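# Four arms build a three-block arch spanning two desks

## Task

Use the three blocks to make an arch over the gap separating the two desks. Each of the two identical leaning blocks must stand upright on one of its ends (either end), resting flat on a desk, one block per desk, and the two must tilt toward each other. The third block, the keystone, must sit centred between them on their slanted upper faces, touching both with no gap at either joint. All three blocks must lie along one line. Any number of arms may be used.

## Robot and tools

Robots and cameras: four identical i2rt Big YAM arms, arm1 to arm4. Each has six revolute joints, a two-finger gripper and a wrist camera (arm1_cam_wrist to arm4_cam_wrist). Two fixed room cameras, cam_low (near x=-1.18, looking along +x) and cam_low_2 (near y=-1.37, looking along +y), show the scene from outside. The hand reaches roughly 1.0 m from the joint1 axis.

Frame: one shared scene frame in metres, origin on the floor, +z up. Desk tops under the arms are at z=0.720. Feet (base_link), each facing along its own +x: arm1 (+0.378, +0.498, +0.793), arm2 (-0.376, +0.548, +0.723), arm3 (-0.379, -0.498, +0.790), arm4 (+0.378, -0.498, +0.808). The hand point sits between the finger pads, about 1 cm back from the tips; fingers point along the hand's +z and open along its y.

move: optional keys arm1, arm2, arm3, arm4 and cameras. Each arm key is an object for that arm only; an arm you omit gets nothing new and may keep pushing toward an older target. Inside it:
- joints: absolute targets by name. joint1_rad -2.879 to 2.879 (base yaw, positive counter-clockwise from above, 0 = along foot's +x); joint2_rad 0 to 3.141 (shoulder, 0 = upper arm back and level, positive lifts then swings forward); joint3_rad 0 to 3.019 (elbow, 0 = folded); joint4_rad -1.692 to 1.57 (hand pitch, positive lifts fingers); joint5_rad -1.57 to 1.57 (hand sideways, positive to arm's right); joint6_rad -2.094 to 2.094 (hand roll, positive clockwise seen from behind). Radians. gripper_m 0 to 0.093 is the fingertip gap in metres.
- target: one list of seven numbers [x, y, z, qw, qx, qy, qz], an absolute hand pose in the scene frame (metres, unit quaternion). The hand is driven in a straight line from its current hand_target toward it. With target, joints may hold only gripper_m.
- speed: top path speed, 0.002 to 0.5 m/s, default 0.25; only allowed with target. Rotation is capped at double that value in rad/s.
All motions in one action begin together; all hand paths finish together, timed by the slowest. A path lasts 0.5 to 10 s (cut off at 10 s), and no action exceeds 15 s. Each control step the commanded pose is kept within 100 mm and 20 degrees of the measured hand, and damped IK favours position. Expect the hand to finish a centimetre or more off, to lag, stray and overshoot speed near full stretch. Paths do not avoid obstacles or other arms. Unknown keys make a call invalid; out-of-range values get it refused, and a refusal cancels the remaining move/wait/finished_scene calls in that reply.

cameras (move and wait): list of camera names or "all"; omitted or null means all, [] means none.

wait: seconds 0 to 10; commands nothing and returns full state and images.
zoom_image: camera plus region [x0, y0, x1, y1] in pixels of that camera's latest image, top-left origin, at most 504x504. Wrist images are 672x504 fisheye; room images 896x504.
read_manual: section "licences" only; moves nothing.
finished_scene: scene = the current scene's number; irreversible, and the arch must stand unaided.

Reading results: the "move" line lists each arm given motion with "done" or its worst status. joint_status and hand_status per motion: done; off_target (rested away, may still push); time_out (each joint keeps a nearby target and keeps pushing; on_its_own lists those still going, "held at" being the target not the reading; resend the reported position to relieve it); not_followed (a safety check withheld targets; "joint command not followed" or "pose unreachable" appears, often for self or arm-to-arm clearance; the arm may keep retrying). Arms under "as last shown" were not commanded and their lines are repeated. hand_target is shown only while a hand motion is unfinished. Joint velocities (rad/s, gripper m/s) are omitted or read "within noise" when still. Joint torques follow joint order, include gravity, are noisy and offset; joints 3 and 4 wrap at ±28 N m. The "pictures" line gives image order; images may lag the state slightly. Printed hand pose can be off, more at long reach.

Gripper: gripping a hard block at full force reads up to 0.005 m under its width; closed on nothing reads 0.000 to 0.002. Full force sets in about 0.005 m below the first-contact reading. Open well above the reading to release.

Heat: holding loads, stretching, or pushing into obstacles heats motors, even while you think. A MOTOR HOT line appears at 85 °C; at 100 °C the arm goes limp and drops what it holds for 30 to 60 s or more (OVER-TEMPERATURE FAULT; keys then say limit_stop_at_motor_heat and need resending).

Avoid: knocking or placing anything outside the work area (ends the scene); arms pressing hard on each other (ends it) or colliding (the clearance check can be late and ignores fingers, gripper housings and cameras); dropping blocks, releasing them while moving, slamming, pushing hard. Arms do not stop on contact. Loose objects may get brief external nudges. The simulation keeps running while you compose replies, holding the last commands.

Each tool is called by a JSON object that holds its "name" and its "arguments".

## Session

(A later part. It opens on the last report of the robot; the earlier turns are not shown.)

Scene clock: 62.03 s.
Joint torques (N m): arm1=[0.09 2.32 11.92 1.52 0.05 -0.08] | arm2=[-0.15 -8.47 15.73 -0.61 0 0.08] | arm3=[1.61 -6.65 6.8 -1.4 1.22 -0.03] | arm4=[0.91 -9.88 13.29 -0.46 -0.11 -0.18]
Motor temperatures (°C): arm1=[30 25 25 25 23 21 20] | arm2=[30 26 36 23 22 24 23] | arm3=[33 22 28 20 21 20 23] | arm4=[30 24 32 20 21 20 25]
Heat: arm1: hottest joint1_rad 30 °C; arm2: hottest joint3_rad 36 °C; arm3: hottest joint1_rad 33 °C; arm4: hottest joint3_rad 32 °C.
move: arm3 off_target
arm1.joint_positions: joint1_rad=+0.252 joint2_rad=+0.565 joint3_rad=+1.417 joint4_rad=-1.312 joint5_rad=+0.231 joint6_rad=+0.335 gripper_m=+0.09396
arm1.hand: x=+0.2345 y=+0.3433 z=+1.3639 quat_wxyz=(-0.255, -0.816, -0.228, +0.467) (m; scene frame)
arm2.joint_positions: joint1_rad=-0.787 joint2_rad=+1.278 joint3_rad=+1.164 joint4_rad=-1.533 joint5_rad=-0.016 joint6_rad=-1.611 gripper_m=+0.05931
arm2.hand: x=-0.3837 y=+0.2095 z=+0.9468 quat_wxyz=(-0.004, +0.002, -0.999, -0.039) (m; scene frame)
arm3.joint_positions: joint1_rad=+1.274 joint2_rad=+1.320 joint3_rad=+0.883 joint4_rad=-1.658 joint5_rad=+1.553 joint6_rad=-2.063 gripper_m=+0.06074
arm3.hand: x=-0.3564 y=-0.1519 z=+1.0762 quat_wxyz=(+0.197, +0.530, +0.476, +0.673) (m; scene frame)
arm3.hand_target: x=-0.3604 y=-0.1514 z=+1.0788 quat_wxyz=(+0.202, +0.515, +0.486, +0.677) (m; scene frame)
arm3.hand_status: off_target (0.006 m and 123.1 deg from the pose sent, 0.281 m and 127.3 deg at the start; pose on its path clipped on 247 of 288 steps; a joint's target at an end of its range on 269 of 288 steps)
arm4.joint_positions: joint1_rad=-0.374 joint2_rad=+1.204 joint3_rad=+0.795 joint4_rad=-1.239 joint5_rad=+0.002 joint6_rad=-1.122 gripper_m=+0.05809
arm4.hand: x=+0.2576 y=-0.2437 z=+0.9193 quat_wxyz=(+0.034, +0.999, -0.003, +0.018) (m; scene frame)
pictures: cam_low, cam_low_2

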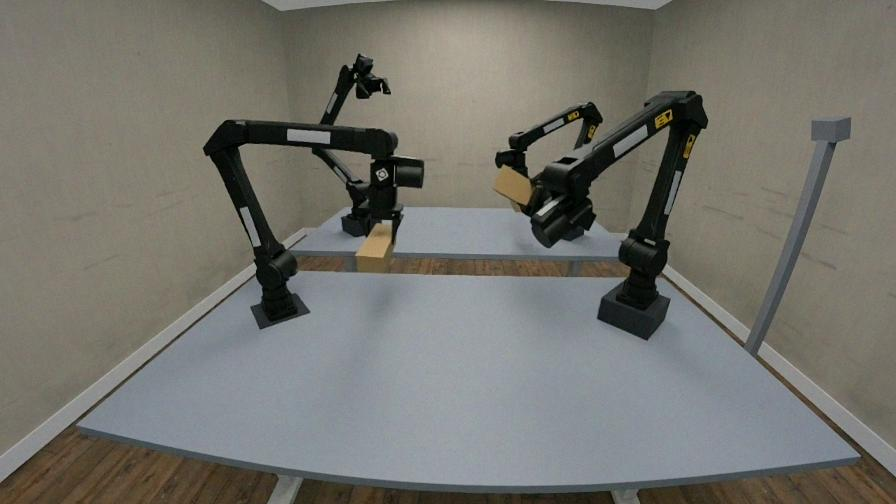

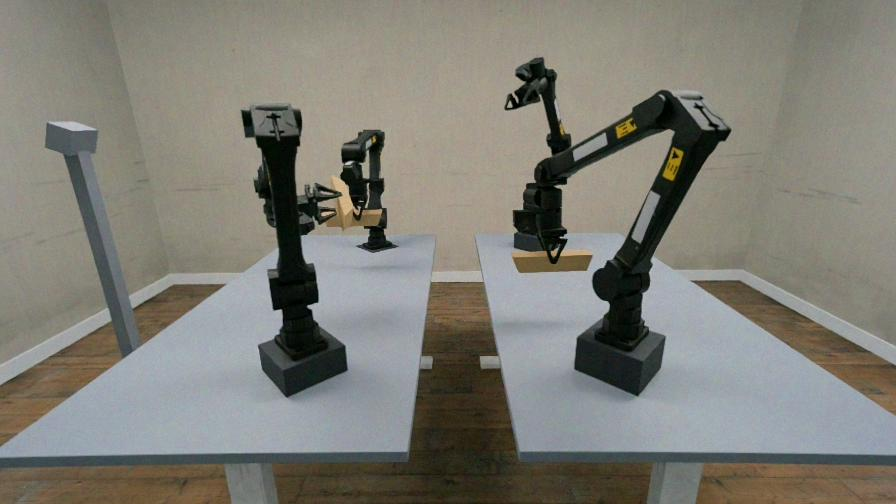

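{"name": "move", "arguments": {"arm3": {"joints":{"joint1_rad":1.1,"joint4_rad":-1.13,"joint5_rad":0,"joint6_rad":0.25}}, "cameras": ["cam_low","arm3_cam_wrist"]}}

{"name": "zoom_image", "arguments": {"camera": "cam_low", "region": [400, 200, 640, 335]}}

Scene clock: 67.00 s.
Joint torques (N m): arm1=[0.09 2.26 11.95 1.52 0.05 -0.08] | arm2=[-0.38 -8 15.66 -0.64 0.02 0.07] | arm3=[0.44 -7.71 7.51 0.02 -0.12 0.28] | arm4=[0.91 -9.88 13.29 -0.46 -0.11 -0.18]
move: arm3 done
arm1, arm2, arm4: as last shown
arm3.joint_positions: joint1_rad=+1.105 joint2_rad=+1.324 joint3_rad=+0.882 joint4_rad=-1.147 joint5_rad=+0.004 joint6_rad=+0.230 gripper_m=+0.06082
arm3.joint_status: all done
arm3.hand: x=-0.4724 y=-0.1754 z=+0.8958 quat_wxyz=(+0.003, +0.727, -0.687, +0.008) (m; scene frame)
pictures: arm3_cam_wrist, cam_low
camera_calibration:
arm3_cam_wrist: T_world_to_cam=[[0.998569, 0.0507567, 0.0168235, 0.465342], [0.0304761, -0.798745, 0.600897, -0.660776], [0.0439373, -0.599525, -0.799149, 0.754817], [0, 0, 0, 1]]

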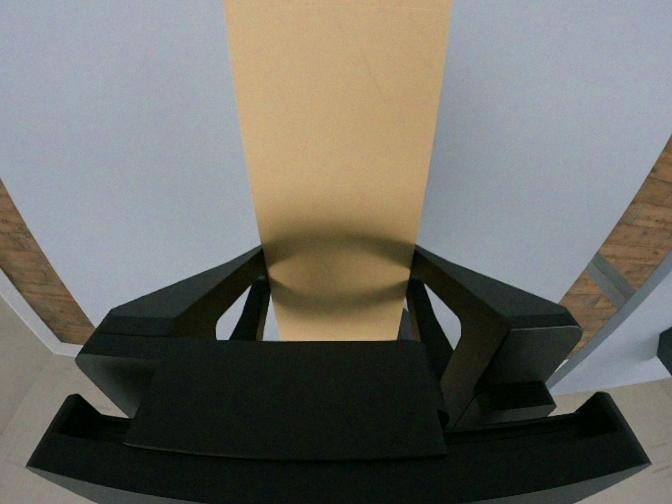

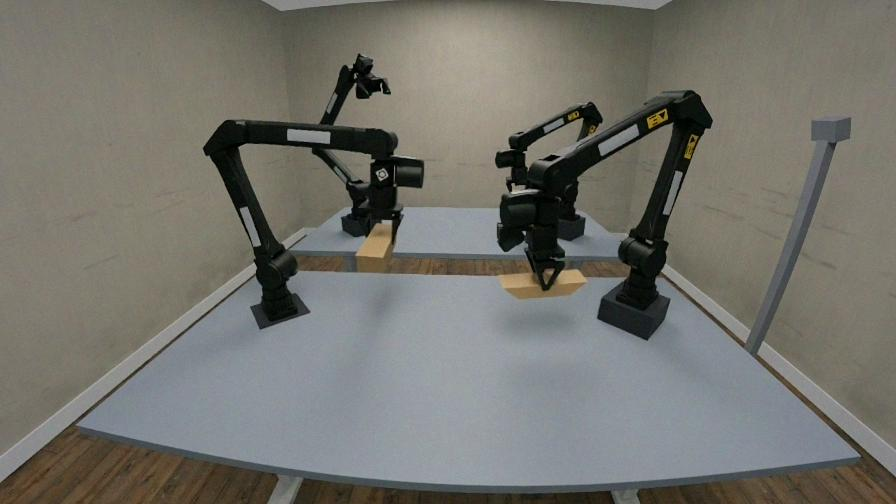

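Scaled by 2.100 from the camera's 896x504 image, which has a finer 1280x720 frame.

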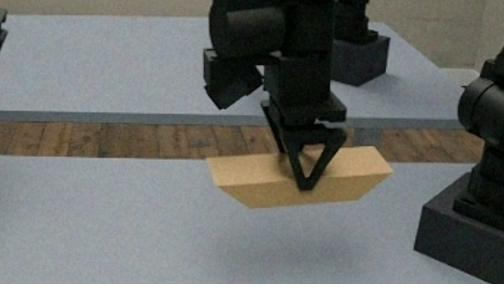

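{"name": "zoom_image", "arguments": {"camera": "cam_low", "region": [490, 255, 600, 310]}}

{"name": "zoom_image", "arguments": {"camera": "cam_low_2", "region": [500, 240, 610, 290]}}

Scaled by 4.582 from the camera's 896x504 image, which has a finer 1280x720 frame.

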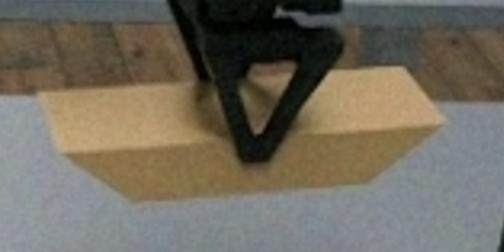

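This scene's latest camera images include none from cam_low_2. They are from: arm3_cam_wrist, cam_low. cam_low_2's image comes with the result of a call that names it in "cameras".

{"name": "zoom_image", "arguments": {"camera": "arm3_cam_wrist", "region": [540, 110, 672, 400]}}

{"name": "move", "arguments": {"cameras": ["cam_low_2","arm2_cam_wrist","arm4_cam_wrist"]}}

{"name": "zoom_image", "arguments": {"camera": "cam_low_2", "region": [380, 230, 560, 480]}}

Scaled by 1.738 from the camera's 672x504 image, which has a finer 960x720 frame.

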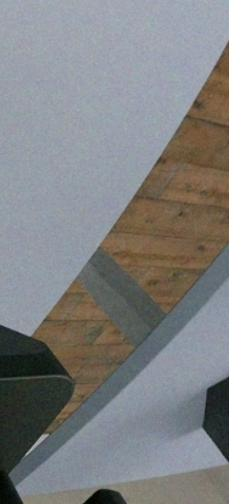

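Scene clock: 70.63 s.
Joint torques (N m): arm1=[-0.03 2.32 11.95 1.54 0.05 -0.08] | arm2=[-0.09 -8.41 15.75 -0.59 0 0.08] | arm3=[0.32 -7.47 7.5 0.06 -0.12 0.28] | arm4=[0.91 -9.88 13.29 -0.44 -0.11 -0.17]
Motor temperatures (°C): arm1=[30 25 25 25 23 21 20] | arm2=[30 26 39 23 22 24 23] | arm3=[33 22 28 20 21 20 24] | arm4=[30 24 35 20 21 20 25]
Heat: arm1: hottest joint1_rad 30 °C; arm2: hottest joint3_rad 39 °C; arm3: hottest joint1_rad 33 °C; arm4: hottest joint3_rad 35 °C.
Joint velocities: within noise
arm1.joint_positions: joint1_rad=+0.252 joint2_rad=+0.565 joint3_rad=+1.417 joint4_rad=-1.312 joint5_rad=+0.231 joint6_rad=+0.335 gripper_m=+0.09396
arm1.joint_status: not commanded
arm1.hand: x=+0.2345 y=+0.3433 z=+1.3639 quat_wxyz=(-0.255, -0.816, -0.228, +0.467) (m; scene frame)
arm1.hand_target: x=+0.2363 y=+0.3466 z=+1.3781 quat_wxyz=(-0.264, -0.808, -0.223, +0.477) (m; scene frame)
arm1.hand_status: not commanded
arm2.joint_positions: joint1_rad=-0.787 joint2_rad=+1.278 joint3_rad=+1.164 joint4_rad=-1.533 joint5_rad=-0.016 joint6_rad=-1.611 gripper_m=+0.05931
arm2.joint_status: not commanded
arm2.hand: x=-0.3837 y=+0.2095 z=+0.9468 quat_wxyz=(-0.004, +0.002, -0.999, -0.039) (m; scene frame)
arm2.hand_target: x=-0.3801 y=+0.1922 z=+0.9797 quat_wxyz=(-0.001, +0.002, -1.000, +0.000) (m; scene frame)
arm2.hand_status: not commanded
arm3.joint_positions: joint1_rad=+1.105 joint2_rad=+1.324 joint3_rad=+0.882 joint4_rad=-1.147 joint5_rad=+0.004 joint6_rad=+0.230 gripper_m=+0.06082
arm3.joint_status: all done
arm3.hand: x=-0.4724 y=-0.1754 z=+0.8958 quat_wxyz=(+0.003, +0.727, -0.687, +0.008) (m; scene frame)
arm3.hand_target: x=-0.4721 y=-0.1732 z=+0.8964 quat_wxyz=(+0.002, +0.720, -0.694, +0.002) (m; scene frame)
arm3.hand_status: not commanded
arm4.joint_positions: joint1_rad=-0.374 joint2_rad=+1.204 joint3_rad=+0.795 joint4_rad=-1.239 joint5_rad=+0.002 joint6_rad=-1.122 gripper_m=+0.05809
arm4.joint_status: not commanded
arm4.hand: x=+0.2576 y=-0.2437 z=+0.9193 quat_wxyz=(+0.034, +0.999, -0.003, +0.018) (m; scene frame)
arm4.hand_target: x=+0.2508 y=-0.2216 z=+0.9497 quat_wxyz=(+0.000, +1.000, -0.001, +0.001) (m; scene frame)
arm4.hand_status: not commanded
pictures: arm2_cam_wrist, arm4_cam_wrist, cam_low_2
camera_calibration:
arm2_cam_wrist: T_world_to_cam=[[-0.021575, -0.998794, -0.044095, 0.2403], [-0.848121, -0.00506845, 0.529778, -0.814837], [-0.529363, 0.0488278, -0.846989, 0.706856], [0, 0, 0, 1]] pos_world=[-0.311713, 0.201366, 1.04098]
arm4_cam_wrist: T_world_to_cam=[[0.0000310088, 0.998153, -0.0607459, 0.29877], [0.784884, 0.0376165, 0.6185, -0.757701], [0.619643, -0.0476977, -0.783433, 0.674254], [0, 0, 0, 1]] pos_world=[0.176902, -0.237556, 1.01502]

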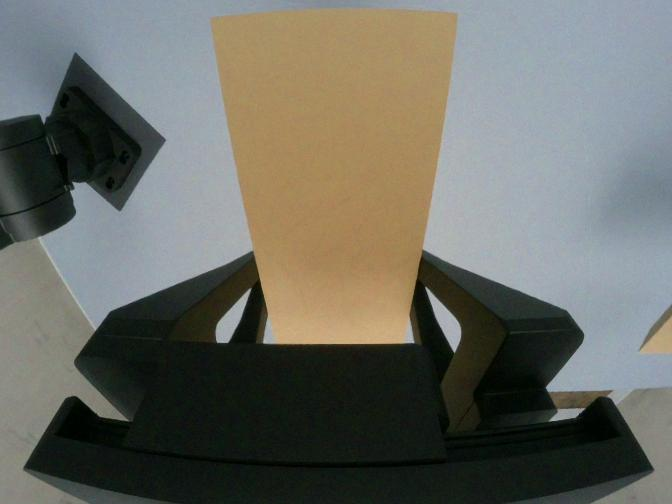

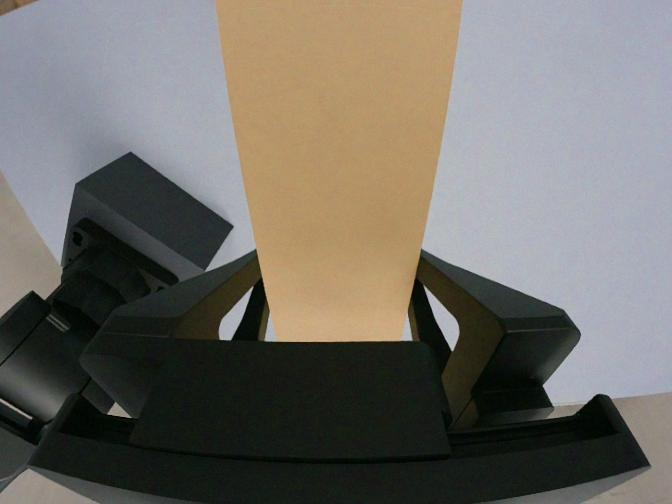

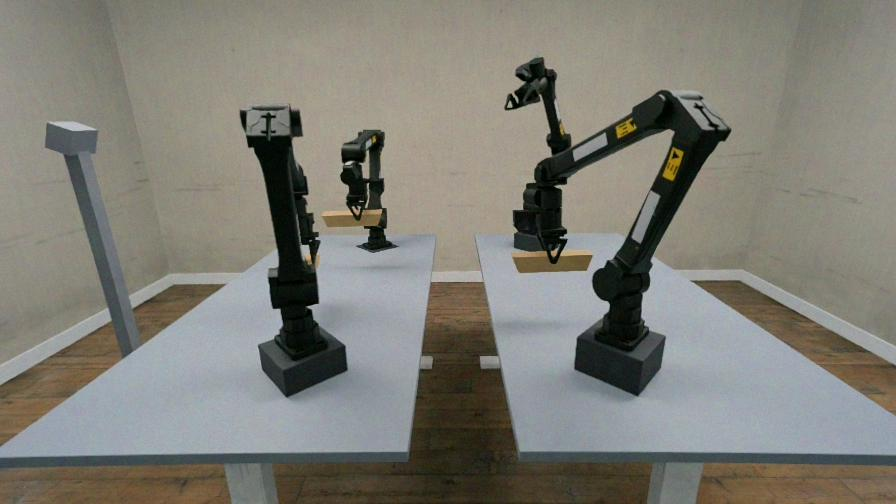

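Scaled by 2.016 from the camera's 896x504 image, which has a finer 1280x720 frame.

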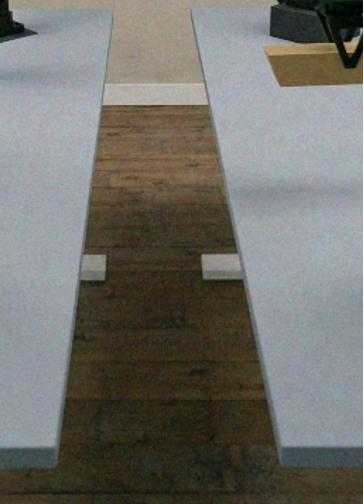

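{"name": "move", "arguments": {"arm2": {"target":[-0.22,0.0,0.92,0.574,0,0.819,0],"speed":0.2}, "arm4": {"target":[0.22,0.0,0.90,0,0.819,0,-0.574],"speed":0.2}}}

Scene clock: 83.83 s.
Joint torques (N m): arm1=[0.03 2.37 11.95 1.54 0.04 -0.08] | arm2=[-0.79 -16.67 14.28 0.08 -1.49 0.07] | arm3=[0.26 -7.77 7.42 0.05 -0.14 0.32] | arm4=[1.03 -17.14 10.71 0.27 -1.72 -0.18]
move: arm2 off_target; arm4 off_target
arm1, arm3: as last shown
arm2.joint_positions: joint1_rad=-0.775 joint2_rad=+1.868 joint3_rad=+1.397 joint4_rad=-1.220 joint5_rad=-1.210 joint6_rad=-1.620 gripper_m=+0.05931
arm2.hand: x=-0.2269 y=+0.0222 z=+0.8859 quat_wxyz=(-0.564, -0.025, -0.825, -0.030) (m; scene frame)
arm2.hand_target: x=-0.2202 y=+0.0025 z=+0.9199 quat_wxyz=(-0.574, -0.001, -0.819, +0.001) (m; scene frame)
arm2.hand_status: off_target (0.041 m and 4.6 deg from the pose sent, 0.267 m and 69.7 deg at the start)
arm4.joint_positions: joint1_rad=-0.815 joint2_rad=+1.898 joint3_rad=+1.138 joint4_rad=-0.909 joint5_rad=-1.201 joint6_rad=-1.582 gripper_m=+0.05809
arm4.hand: x=+0.2163 y=-0.0270 z=+0.8764 quat_wxyz=(+0.038, +0.824, -0.022, -0.564) (m; scene frame)
arm4.hand_target: x=+0.2196 y=-0.0019 z=+0.8999 quat_wxyz=(+0.002, +0.819, +0.000, -0.574) (m; scene frame)
arm4.hand_status: off_target (0.036 m and 5.2 deg from the pose sent, 0.247 m and 72.2 deg at the start)
pictures: arm1_cam_wrist, arm2_cam_wrist, arm3_cam_wrist, arm4_cam_wrist, cam_low, cam_low_2
camera_calibration:
arm2_cam_wrist: T_world_to_cam=[[-0.0485106, -0.994985, -0.087469, 0.0861087], [-0.803815, 0.0908721, -0.587898, 0.347532], [0.592898, 0.0417896, -0.804192, 0.964286], [0, 0, 0, 1]]
arm3_cam_wrist: T_world_to_cam=[[0.998569, 0.0507567, 0.0168235, 0.465342], [0.0304761, -0.798745, 0.600897, -0.660776], [0.0439373, -0.599525, -0.799149, 0.754817], [0, 0, 0, 1]]
arm4_cam_wrist: T_world_to_cam=[[-0.00168474, 0.996856, -0.0792226, 0.0963853], [0.843522, -0.0411333, -0.535518, 0.289632], [-0.537093, -0.0677282, -0.8408, 0.976462], [0, 0, 0, 1]]

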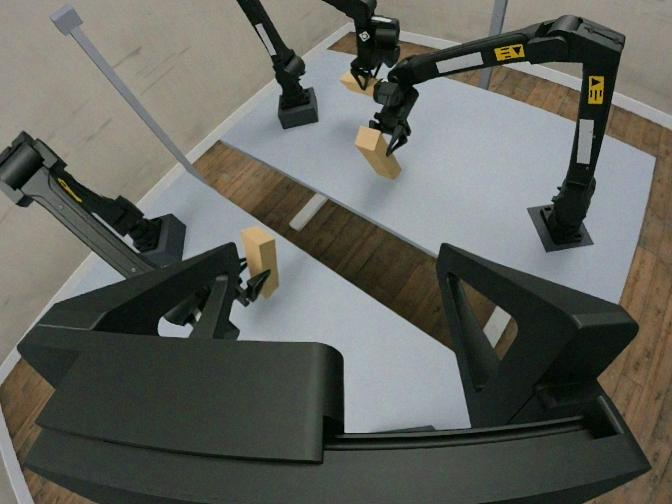

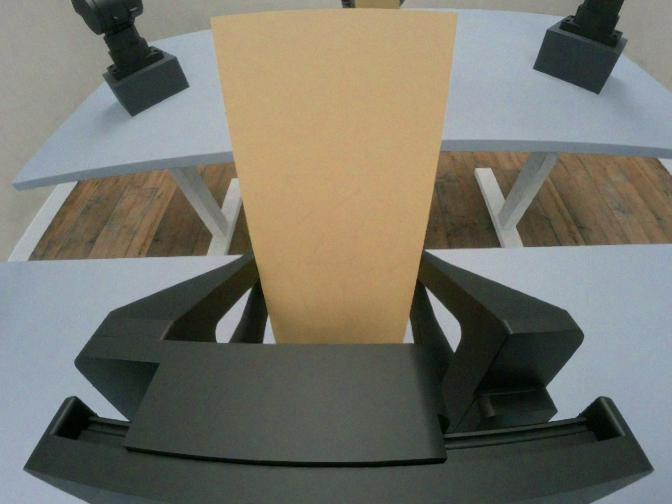

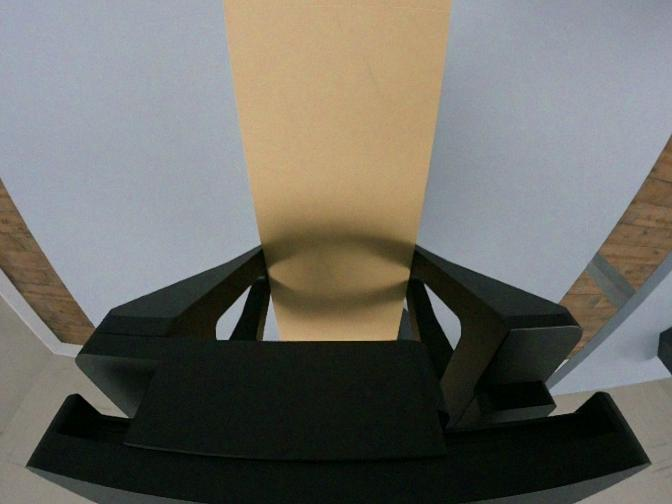

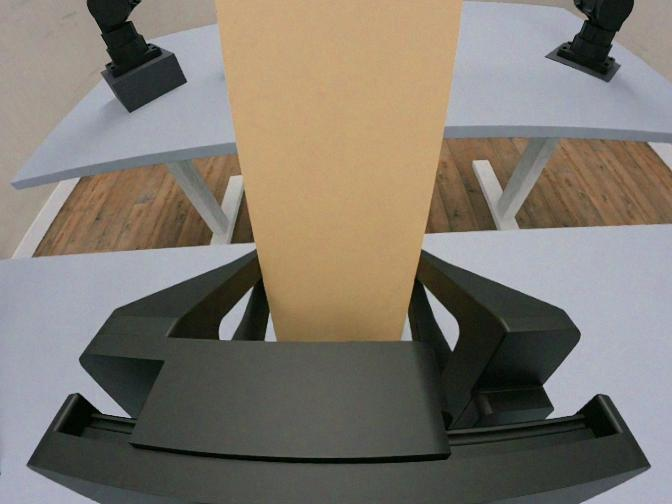

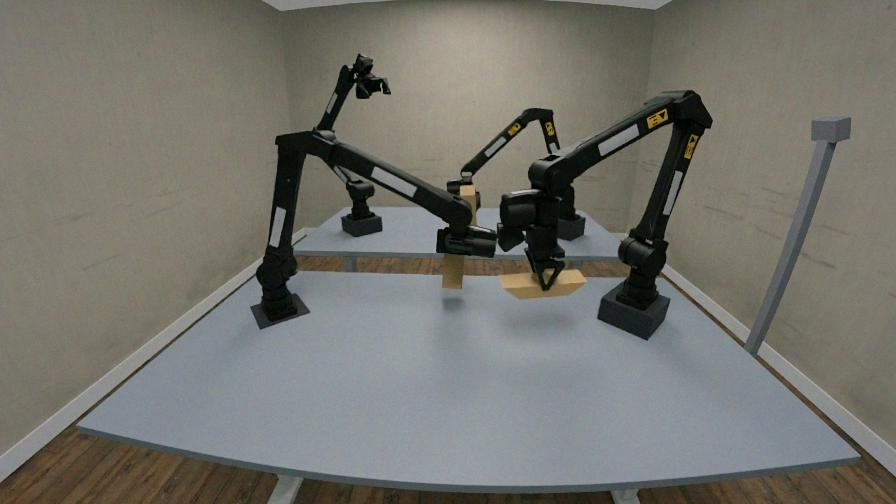

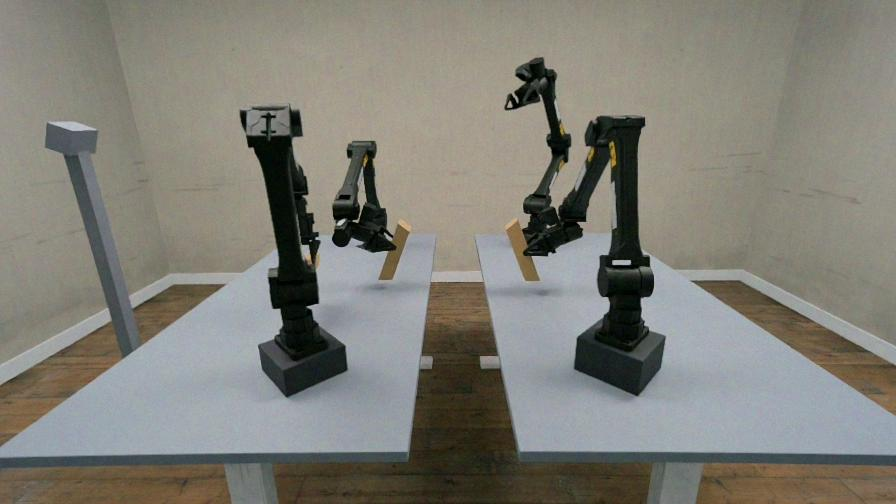

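{"name": "move", "arguments": {"arm2": {"target":[-0.165,-0.005,0.885,0.574,0,0.819,0],"speed":0.1}, "arm4": {"target":[0.175,0.005,0.865,0,0.819,0,-0.574],"speed":0.1}, "cameras": ["cam_low_2","cam_low","arm1_cam_wrist"]}}

{"name": "zoom_image", "arguments": {"camera": "cam_low_2", "region": [340, 190, 580, 320]}}

{"name": "zoom_image", "arguments": {"camera": "cam_low", "region": [400, 160, 520, 310]}}

Scene clock: 86.67 s.
Joint torques (N m): arm1=[0.03 2.32 11.95 1.54 0.04 -0.08] | arm2=[-0.97 -18.26 8.87 0.83 -1.06 0.1] | arm3=[0.32 -7.59 7.49 0.09 -0.11 0.28] | arm4=[2.14 -18.37 7.39 1.52 -1.23 0.16]
move: arm2 off_target; arm4 off_target
arm1, arm3: as last shown
arm2.joint_positions: joint1_rad=-0.668 joint2_rad=+1.893 joint3_rad=+1.383 joint4_rad=-0.858 joint5_rad=-1.211 joint6_rad=-1.327 gripper_m=+0.05930
arm2.hand: x=-0.1681 y=-0.0035 z=+0.8695 quat_wxyz=(-0.568, -0.009, -0.823, -0.011) (m; scene frame)
arm2.hand_target: x=-0.1652 y=-0.0047 z=+0.8846 quat_wxyz=(-0.574, -0.002, -0.819, -0.001) (m; scene frame)
arm2.hand_status: off_target (0.016 m and 1.9 deg from the pose sent, 0.068 m and 4.6 deg at the start)
arm4.joint_positions: joint1_rad=-0.740 joint2_rad=+1.951 joint3_rad=+1.128 joint4_rad=-0.574 joint5_rad=-1.202 joint6_rad=-1.355 gripper_m=+0.05809
arm4.hand: x=+0.1786 y=-0.0033 z=+0.8506 quat_wxyz=(+0.012, +0.823, -0.008, -0.568) (m; scene frame)
arm4.hand_target: x=+0.1752 y=+0.0047 z=+0.8649 quat_wxyz=(-0.001, +0.819, +0.002, -0.574) (m; scene frame)
arm4.hand_status: off_target (0.017 m and 1.9 deg from the pose sent, 0.053 m and 5.2 deg at the start)
pictures: arm1_cam_wrist, cam_low, cam_low_2

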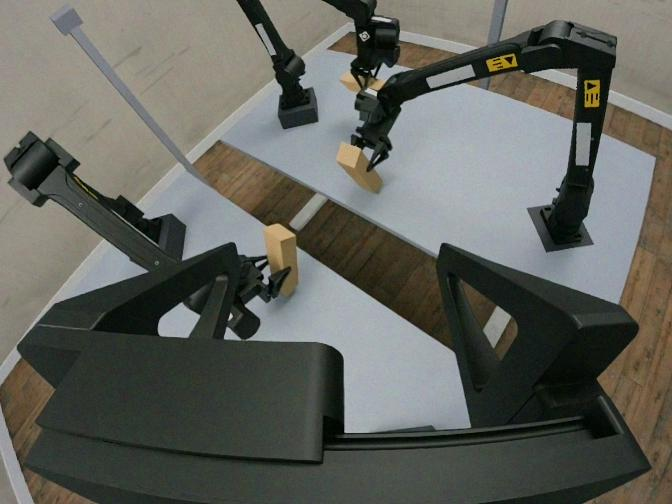

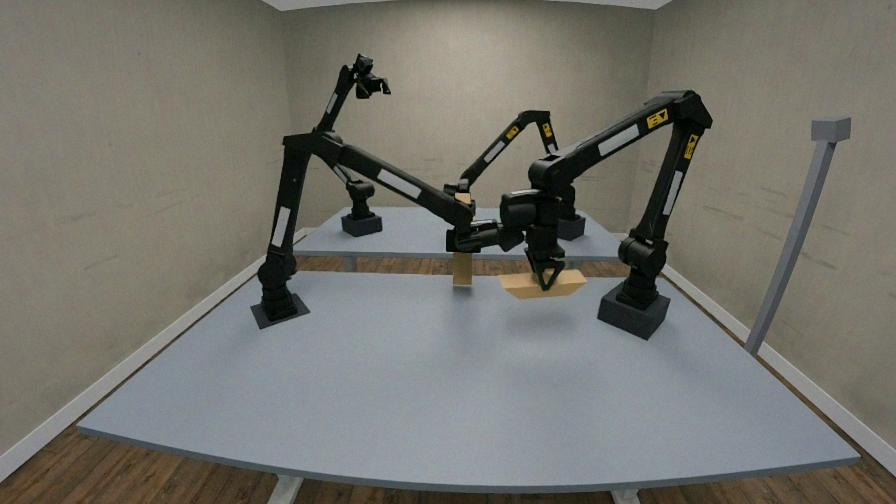

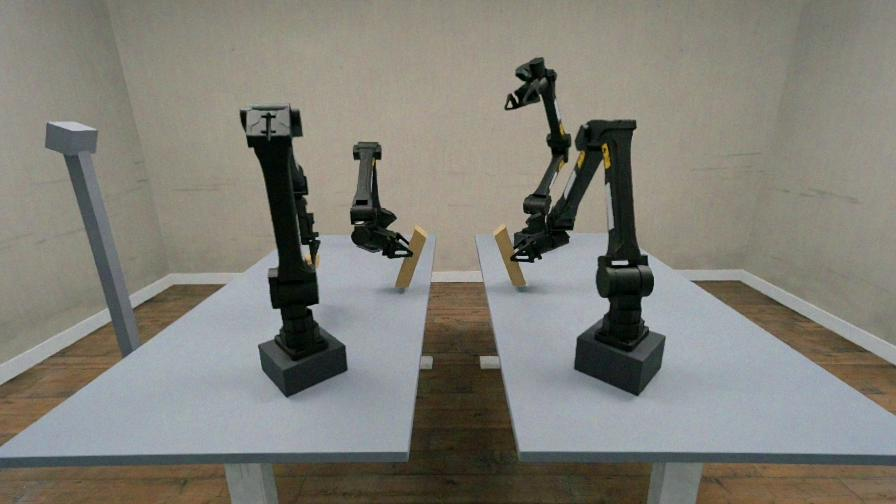

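Scaled by 2.100 from the camera's 896x504 image, which has a finer 1280x720 frame.

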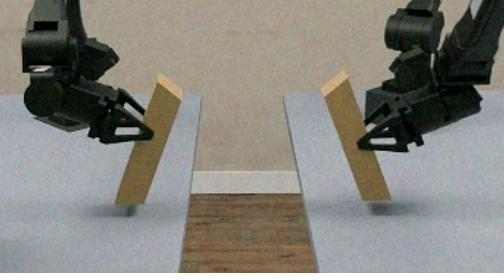

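Scaled by 3.360 from the camera's 896x504 image, which has a finer 1280x720 frame.

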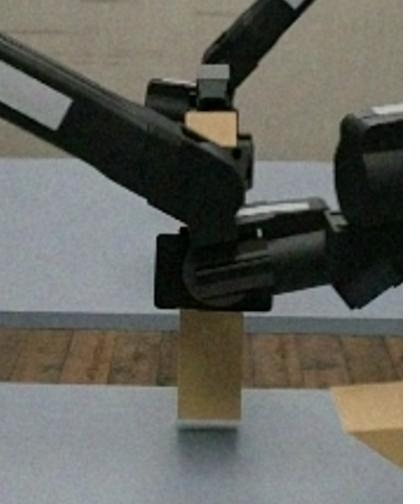

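{"name": "move", "arguments": {"arm3": {"target":[-0.42,-0.18,1.13,0,0.27,0.963,0],"speed":0.25}, "arm2": {"target":[-0.143,-0.004,0.865,0.574,0,0.819,0],"speed":0.08}, "arm4": {"target":[0.137,0.005,0.842,0,0.819,0,-0.574],"speed":0.08}, "cameras": ["cam_low_2","cam_low"]}}

{"name": "zoom_image", "arguments": {"camera": "cam_low_2", "region": [380, 200, 550, 320]}}

Scene clock: 94.97 s.
Joint torques (N m): arm1=[0.03 2.26 11.96 1.54 0.04 -0.09] | arm2=[-0.32 -17.2 8.79 0.95 -0.95 0.06] | arm3=[-0.44 -7.18 14.48 -0.62 -0.13 0.31] | arm4=[2.78 -17.96 7.19 1.98 -1.09 0.16]
move: arm2 off_target; arm3 off_target; arm4 off_target
arm1: as last shown
arm2.joint_positions: joint1_rad=-0.637 joint2_rad=+1.895 joint3_rad=+1.339 joint4_rad=-0.699 joint5_rad=-1.204 joint6_rad=-1.220 gripper_m=+0.05930
arm2.hand: x=-0.1507 y=-0.0040 z=+0.8567 quat_wxyz=(-0.569, -0.008, -0.822, -0.003) (m; scene frame)
arm2.hand_target: x=-0.1430 y=-0.0038 z=+0.8651 quat_wxyz=(-0.574, +0.000, -0.819, +0.000) (m; scene frame)
arm2.hand_status: off_target (0.011 m and 1.2 deg from the pose sent, 0.026 m and 1.9 deg at the start)
arm3.joint_positions: joint1_rad=+0.928 joint2_rad=+1.144 joint3_rad=+1.264 joint4_rad=-1.671 joint5_rad=-0.051 joint6_rad=+2.091 gripper_m=+0.06083
arm3.hand: x=-0.4207 y=-0.1902 z=+1.0936 quat_wxyz=(+0.028, -0.203, -0.979, -0.001) (m; scene frame)
arm3.hand_target: x=-0.4183 y=-0.1817 z=+1.1285 quat_wxyz=(+0.043, -0.215, -0.975, -0.041) (m; scene frame)
arm3.hand_status: off_target (0.038 m and 8.5 deg from the pose sent, 0.240 m and 124.6 deg at the start; a joint's target at an end of its range on 37 of 149 steps)
arm4.joint_positions: joint1_rad=-0.673 joint2_rad=+1.982 joint3_rad=+1.092 joint4_rad=-0.321 joint5_rad=-1.181 joint6_rad=-1.154 gripper_m=+0.05809
arm4.hand: x=+0.1448 y=-0.0013 z=+0.8309 quat_wxyz=(+0.009, +0.823, -0.012, -0.567) (m; scene frame)
arm4.hand_target: x=+0.1372 y=+0.0050 z=+0.8419 quat_wxyz=(+0.000, +0.819, +0.000, -0.574) (m; scene frame)
arm4.hand_status: off_target (0.015 m and 2.0 deg from the pose sent, 0.043 m and 1.9 deg at the start)
pictures: cam_low, cam_low_2

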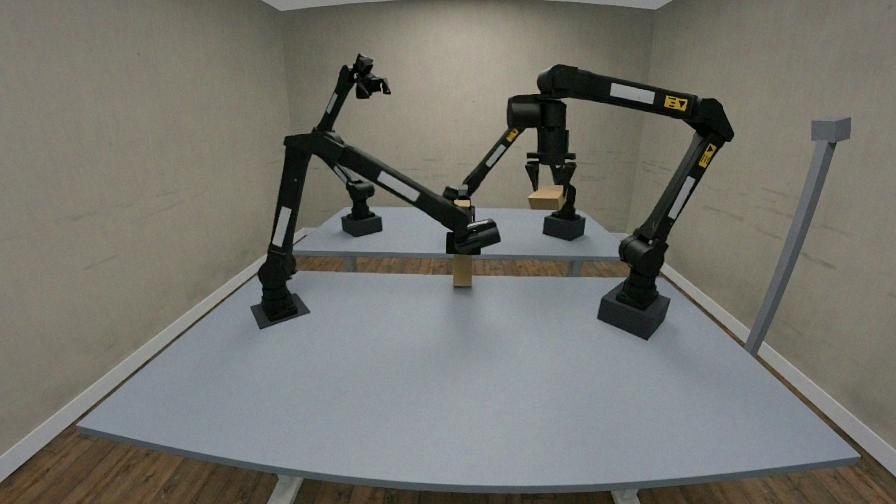

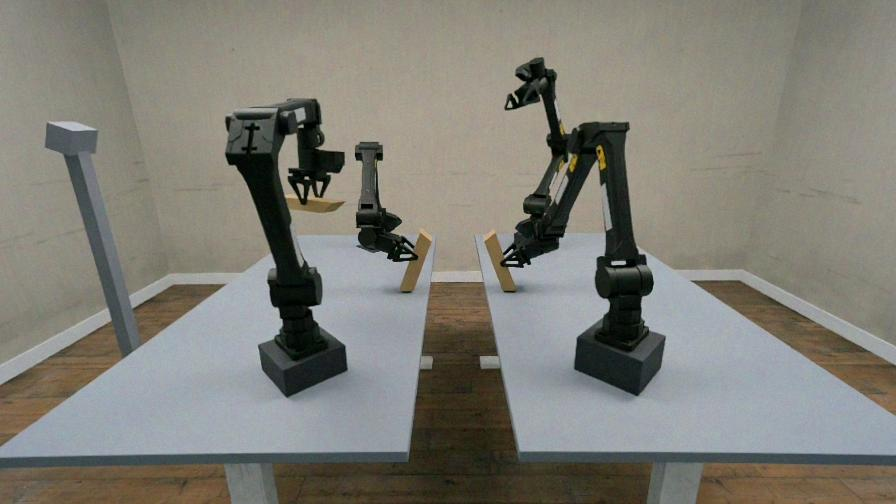

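Scaled by 2.965 from the camera's 896x504 image, which has a finer 1280x720 frame.

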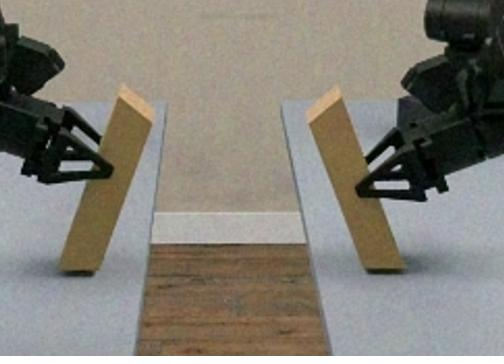

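{"name": "move", "arguments": {"arm3": {"target":[-0.2,-0.12,1.17,0,0,1,0],"speed":0.25}, "arm2": {"target":[-0.116,0.0,0.852,0.574,0.003,0.819,0],"speed":0.06}, "arm4": {"target":[0.110,0.006,0.833,0,0.819,0,-0.574],"speed":0.06}, "cameras": ["cam_low_2","cam_low"]}}

{"name": "zoom_image", "arguments": {"camera": "cam_low_2", "region": [380, 200, 550, 320]}}

{"name": "zoom_image", "arguments": {"camera": "cam_low", "region": [400, 160, 540, 310]}}

Scene clock: 99.53 s.
Joint torques (N m): arm1=[0.03 2.32 11.96 1.54 0.04 -0.08] | arm2=[-0.38 -17.14 8.35 1.25 -0.73 0.04] | arm3=[0.32 -9.52 14.63 -0.35 0.13 0.04] | arm4=[2.78 -17.96 6.97 2.29 -0.95 0.14]
move: arm2 off_target; arm3 off_target; arm4 off_target
arm1: as last shown
arm2.joint_positions: joint1_rad=-0.590 joint2_rad=+1.898 joint3_rad=+1.299 joint4_rad=-0.524 joint5_rad=-1.187 joint6_rad=-1.076 gripper_m=+0.05931
arm2.hand: x=-0.1247 y=-0.0025 z=+0.8463 quat_wxyz=(-0.571, -0.013, -0.821, -0.002) (m; scene frame)
arm2.hand_target: x=-0.1162 y=-0.0003 z=+0.8520 quat_wxyz=(-0.574, -0.003, -0.819, +0.000) (m; scene frame)
arm2.hand_status: off_target (0.011 m and 1.2 deg from the pose sent, 0.035 m and 1.0 deg at the start)
arm3.joint_positions: joint1_rad=+0.387 joint2_rad=+1.358 joint3_rad=+1.556 joint4_rad=-1.673 joint5_rad=-0.008 joint6_rad=+1.155 gripper_m=+0.06083
arm3.hand: x=-0.2095 y=-0.1285 z=+1.1356 quat_wxyz=(-0.015, -0.007, -0.999, -0.046) (m; scene frame)
arm3.hand_target: x=-0.2025 y=-0.1217 z=+1.1686 quat_wxyz=(-0.032, -0.003, -0.996, -0.079) (m; scene frame)
arm3.hand_status: off_target (0.037 m and 5.6 deg from the pose sent, 0.244 m and 23.7 deg at the start; a joint's target at an end of its range on 62 of 62 steps)
arm4.joint_positions: joint1_rad=-0.622 joint2_rad=+2.001 joint3_rad=+1.088 joint4_rad=-0.182 joint5_rad=-1.161 joint6_rad=-1.027 gripper_m=+0.05809
arm4.hand: x=+0.1181 y=+0.0015 z=+0.8250 quat_wxyz=(+0.009, +0.823, -0.013, -0.568) (m; scene frame)
arm4.hand_target: x=+0.1101 y=+0.0059 z=+0.8332 quat_wxyz=(+0.001, +0.819, -0.002, -0.574) (m; scene frame)
arm4.hand_status: off_target (0.012 m and 2.0 deg from the pose sent, 0.036 m and 2.0 deg at the start)
pictures: cam_low, cam_low_2

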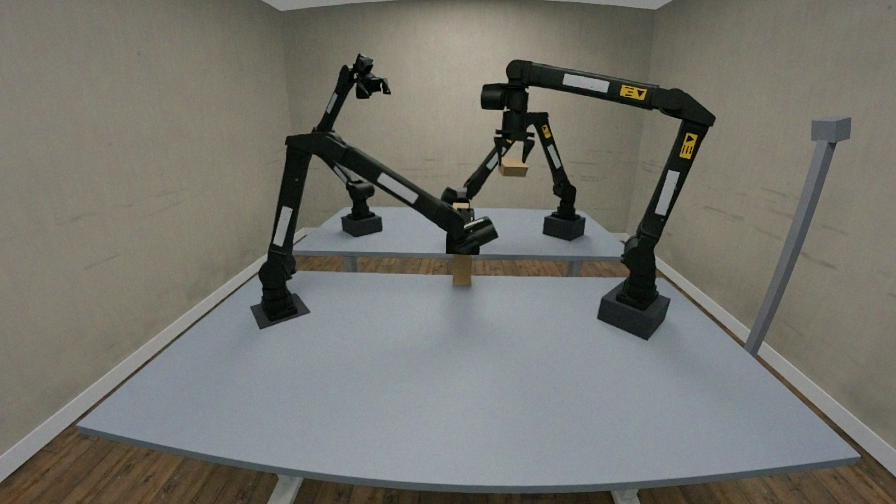

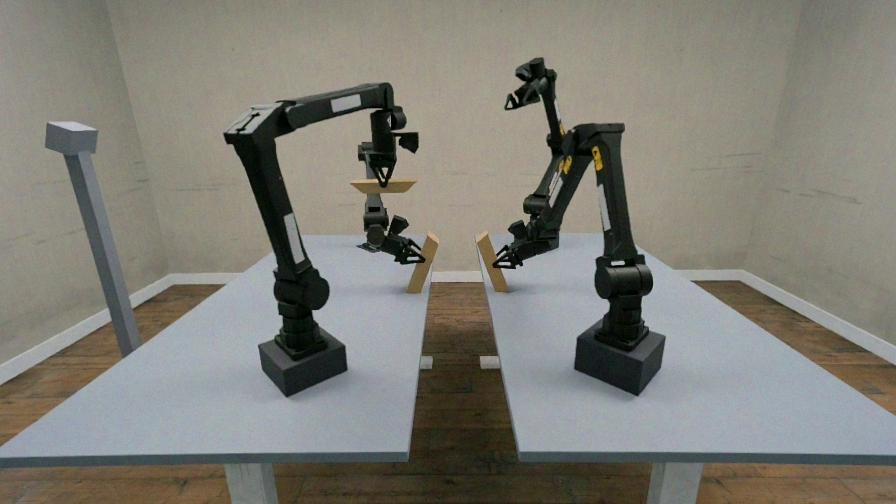

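Scaled by 2.965 from the camera's 896x504 image, which has a finer 1280x720 frame.

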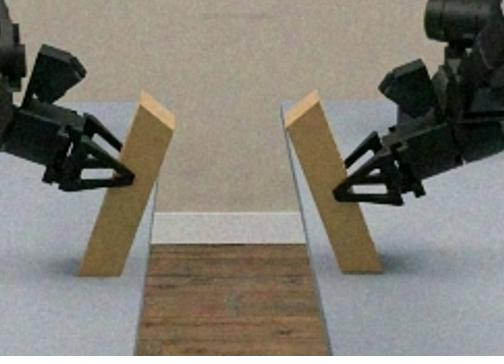

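Scaled by 3.360 from the camera's 896x504 image, which has a finer 1280x720 frame.

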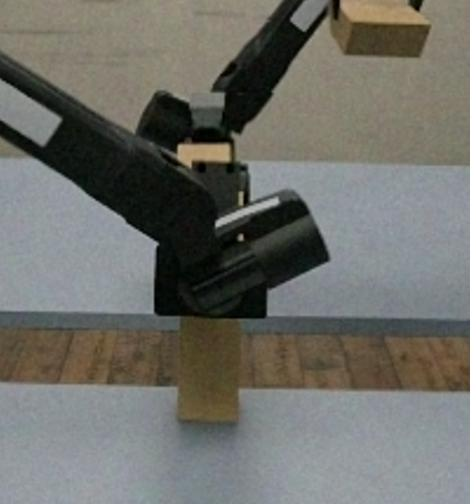

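{"name": "move", "arguments": {"arm3": {"target":[0.0,0.0,1.09,0,0,1,0],"speed":0.2}, "arm2": {"target":[-0.116,0.0,0.843,0.574,0.010,0.819,0],"speed":0.03}, "arm4": {"target":[0.110,0.006,0.825,-0.006,0.819,0.008,-0.574],"speed":0.03}, "cameras": ["cam_low_2","cam_low","arm1_cam_wrist","arm3_cam_wrist"]}}

{"name": "zoom_image", "arguments": {"camera": "cam_low_2", "region": [380, 180, 550, 320]}}

{"name": "zoom_image", "arguments": {"camera": "cam_low", "region": [400, 160, 540, 310]}}

Scene clock: 104.77 s.
Joint torques (N m): arm1=[0.09 2.43 11.93 1.55 0.06 -0.07] | arm2=[-0.09 -16.44 7.76 1.36 -0.5 -0.04] | arm3=[-0.21 -19.78 14.53 -0.57 0.2 0.04] | arm4=[2.73 -17.03 6.86 2.32 -0.93 -0.11]
Motor temperatures (°C): arm1=[30 25 27 25 23 21 20] | arm2=[30 29 37 22 23 24 24] | arm3=[33 23 33 20 21 20 24] | arm4=[30 26 33 20 22 20 26]
move: arm2 done; arm3 off_target; arm4 off_target
arm1: as last shown
arm2.joint_positions: joint1_rad=-0.589 joint2_rad=+1.897 joint3_rad=+1.289 joint4_rad=-0.484 joint5_rad=-1.188 joint6_rad=-1.039 gripper_m=+0.05931
arm2.hand: x=-0.1240 y=-0.0036 z=+0.8453 quat_wxyz=(-0.574, -0.019, -0.819, -0.001) (m; scene frame)
arm2.hand_target: x=-0.1162 y=+0.0001 z=+0.8429 quat_wxyz=(-0.574, -0.010, -0.819, -0.001) (m; scene frame)
arm2.hand_status: done (0.009 m and 1.0 deg from the pose sent, 0.010 m and 0.6 deg at the start)
arm3.joint_positions: joint1_rad=+0.178 joint2_rad=+1.960 joint3_rad=+2.087 joint4_rad=-1.673 joint5_rad=-0.004 joint6_rad=+0.939 gripper_m=+0.06083
arm3.hand: x=-0.0120 y=-0.0063 z=+1.0473 quat_wxyz=(-0.005, -0.004, -1.000, -0.011) (m; scene frame)
arm3.hand_target: x=-0.0023 y=-0.0024 z=+1.0891 quat_wxyz=(-0.033, -0.001, -0.998, -0.045) (m; scene frame)
arm3.hand_status: off_target (0.045 m and 1.5 deg from the pose sent, 0.250 m and 5.6 deg at the start; a joint's target at an end of its range on 47 of 66 steps)
arm4.joint_positions: joint1_rad=-0.621 joint2_rad=+2.005 joint3_rad=+1.088 joint4_rad=-0.165 joint5_rad=-1.162 joint6_rad=-1.025 gripper_m=+0.05809
arm4.hand: x=+0.1173 y=+0.0028 z=+0.8244 quat_wxyz=(+0.005, +0.822, -0.010, -0.570) (m; scene frame)
arm4.hand_target: x=+0.1099 y=+0.0056 z=+0.8252 quat_wxyz=(-0.005, +0.819, +0.008, -0.574) (m; scene frame)
arm4.hand_status: off_target (0.008 m and 2.5 deg from the pose sent, 0.009 m and 3.1 deg at the start)
pictures: arm1_cam_wrist, arm3_cam_wrist, cam_low, cam_low_2
camera_calibration:
arm3_cam_wrist: T_world_to_cam=[[-0.0143093, -0.999824, -0.0121326, 0.0060031], [-0.814358, 0.00461258, 0.580344, -0.614338], [-0.580186, 0.0181846, -0.814281, 0.969279], [0, 0, 0, 1]]

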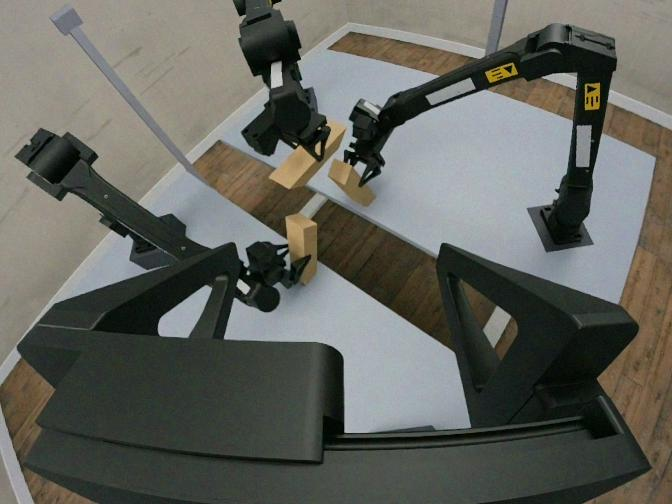

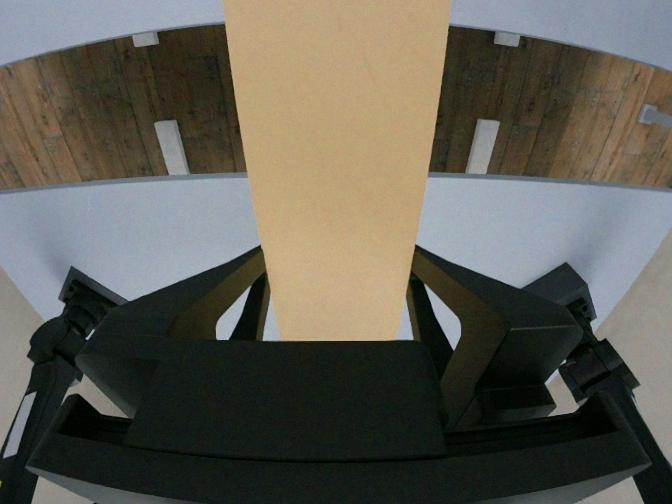

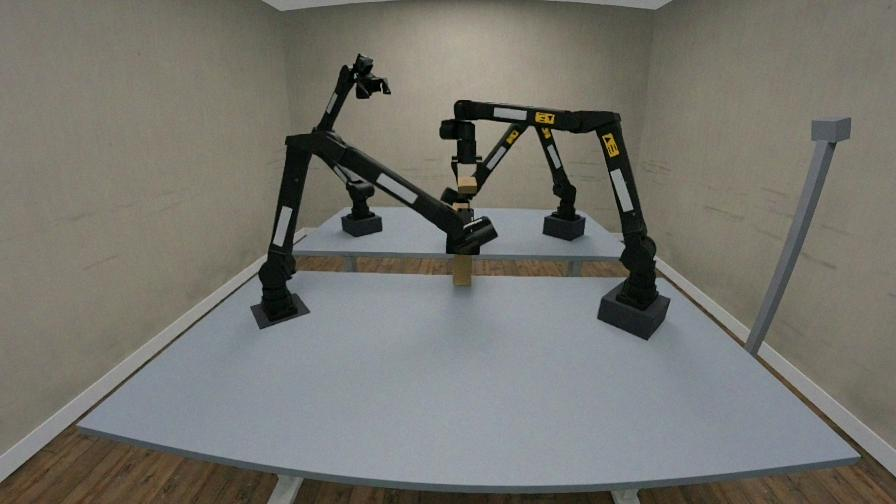

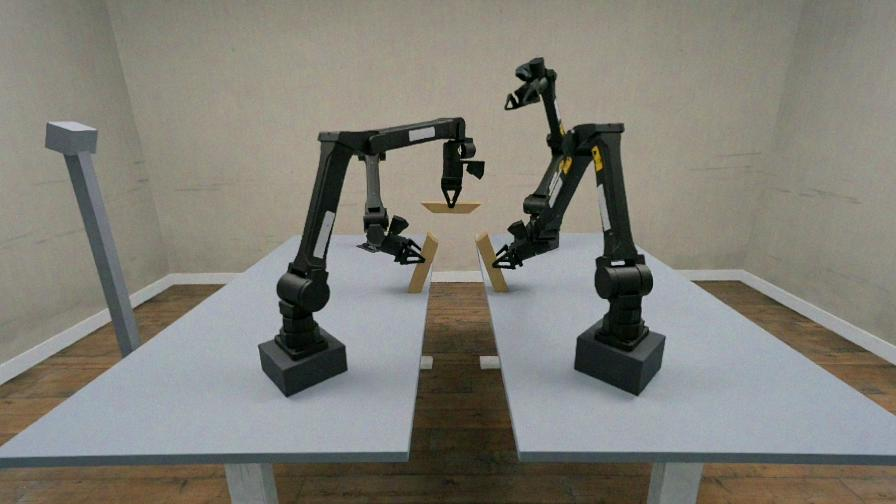

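Scaled by 2.965 from the camera's 896x504 image, which has a finer 1280x720 frame.

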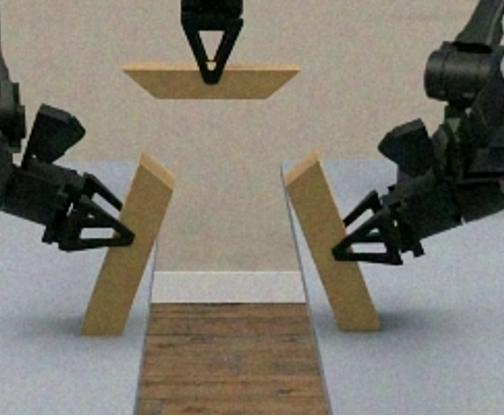

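Scaled by 3.360 from the camera's 896x504 image, which has a finer 1280x720 frame.

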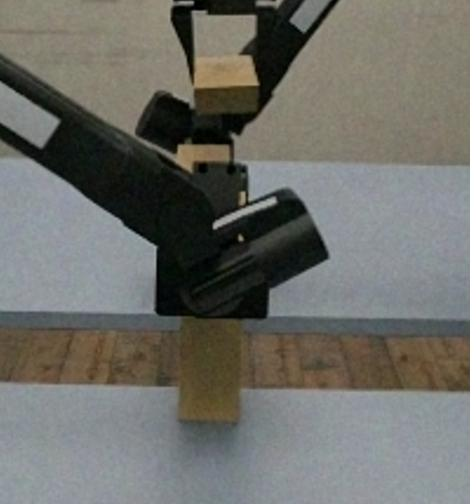

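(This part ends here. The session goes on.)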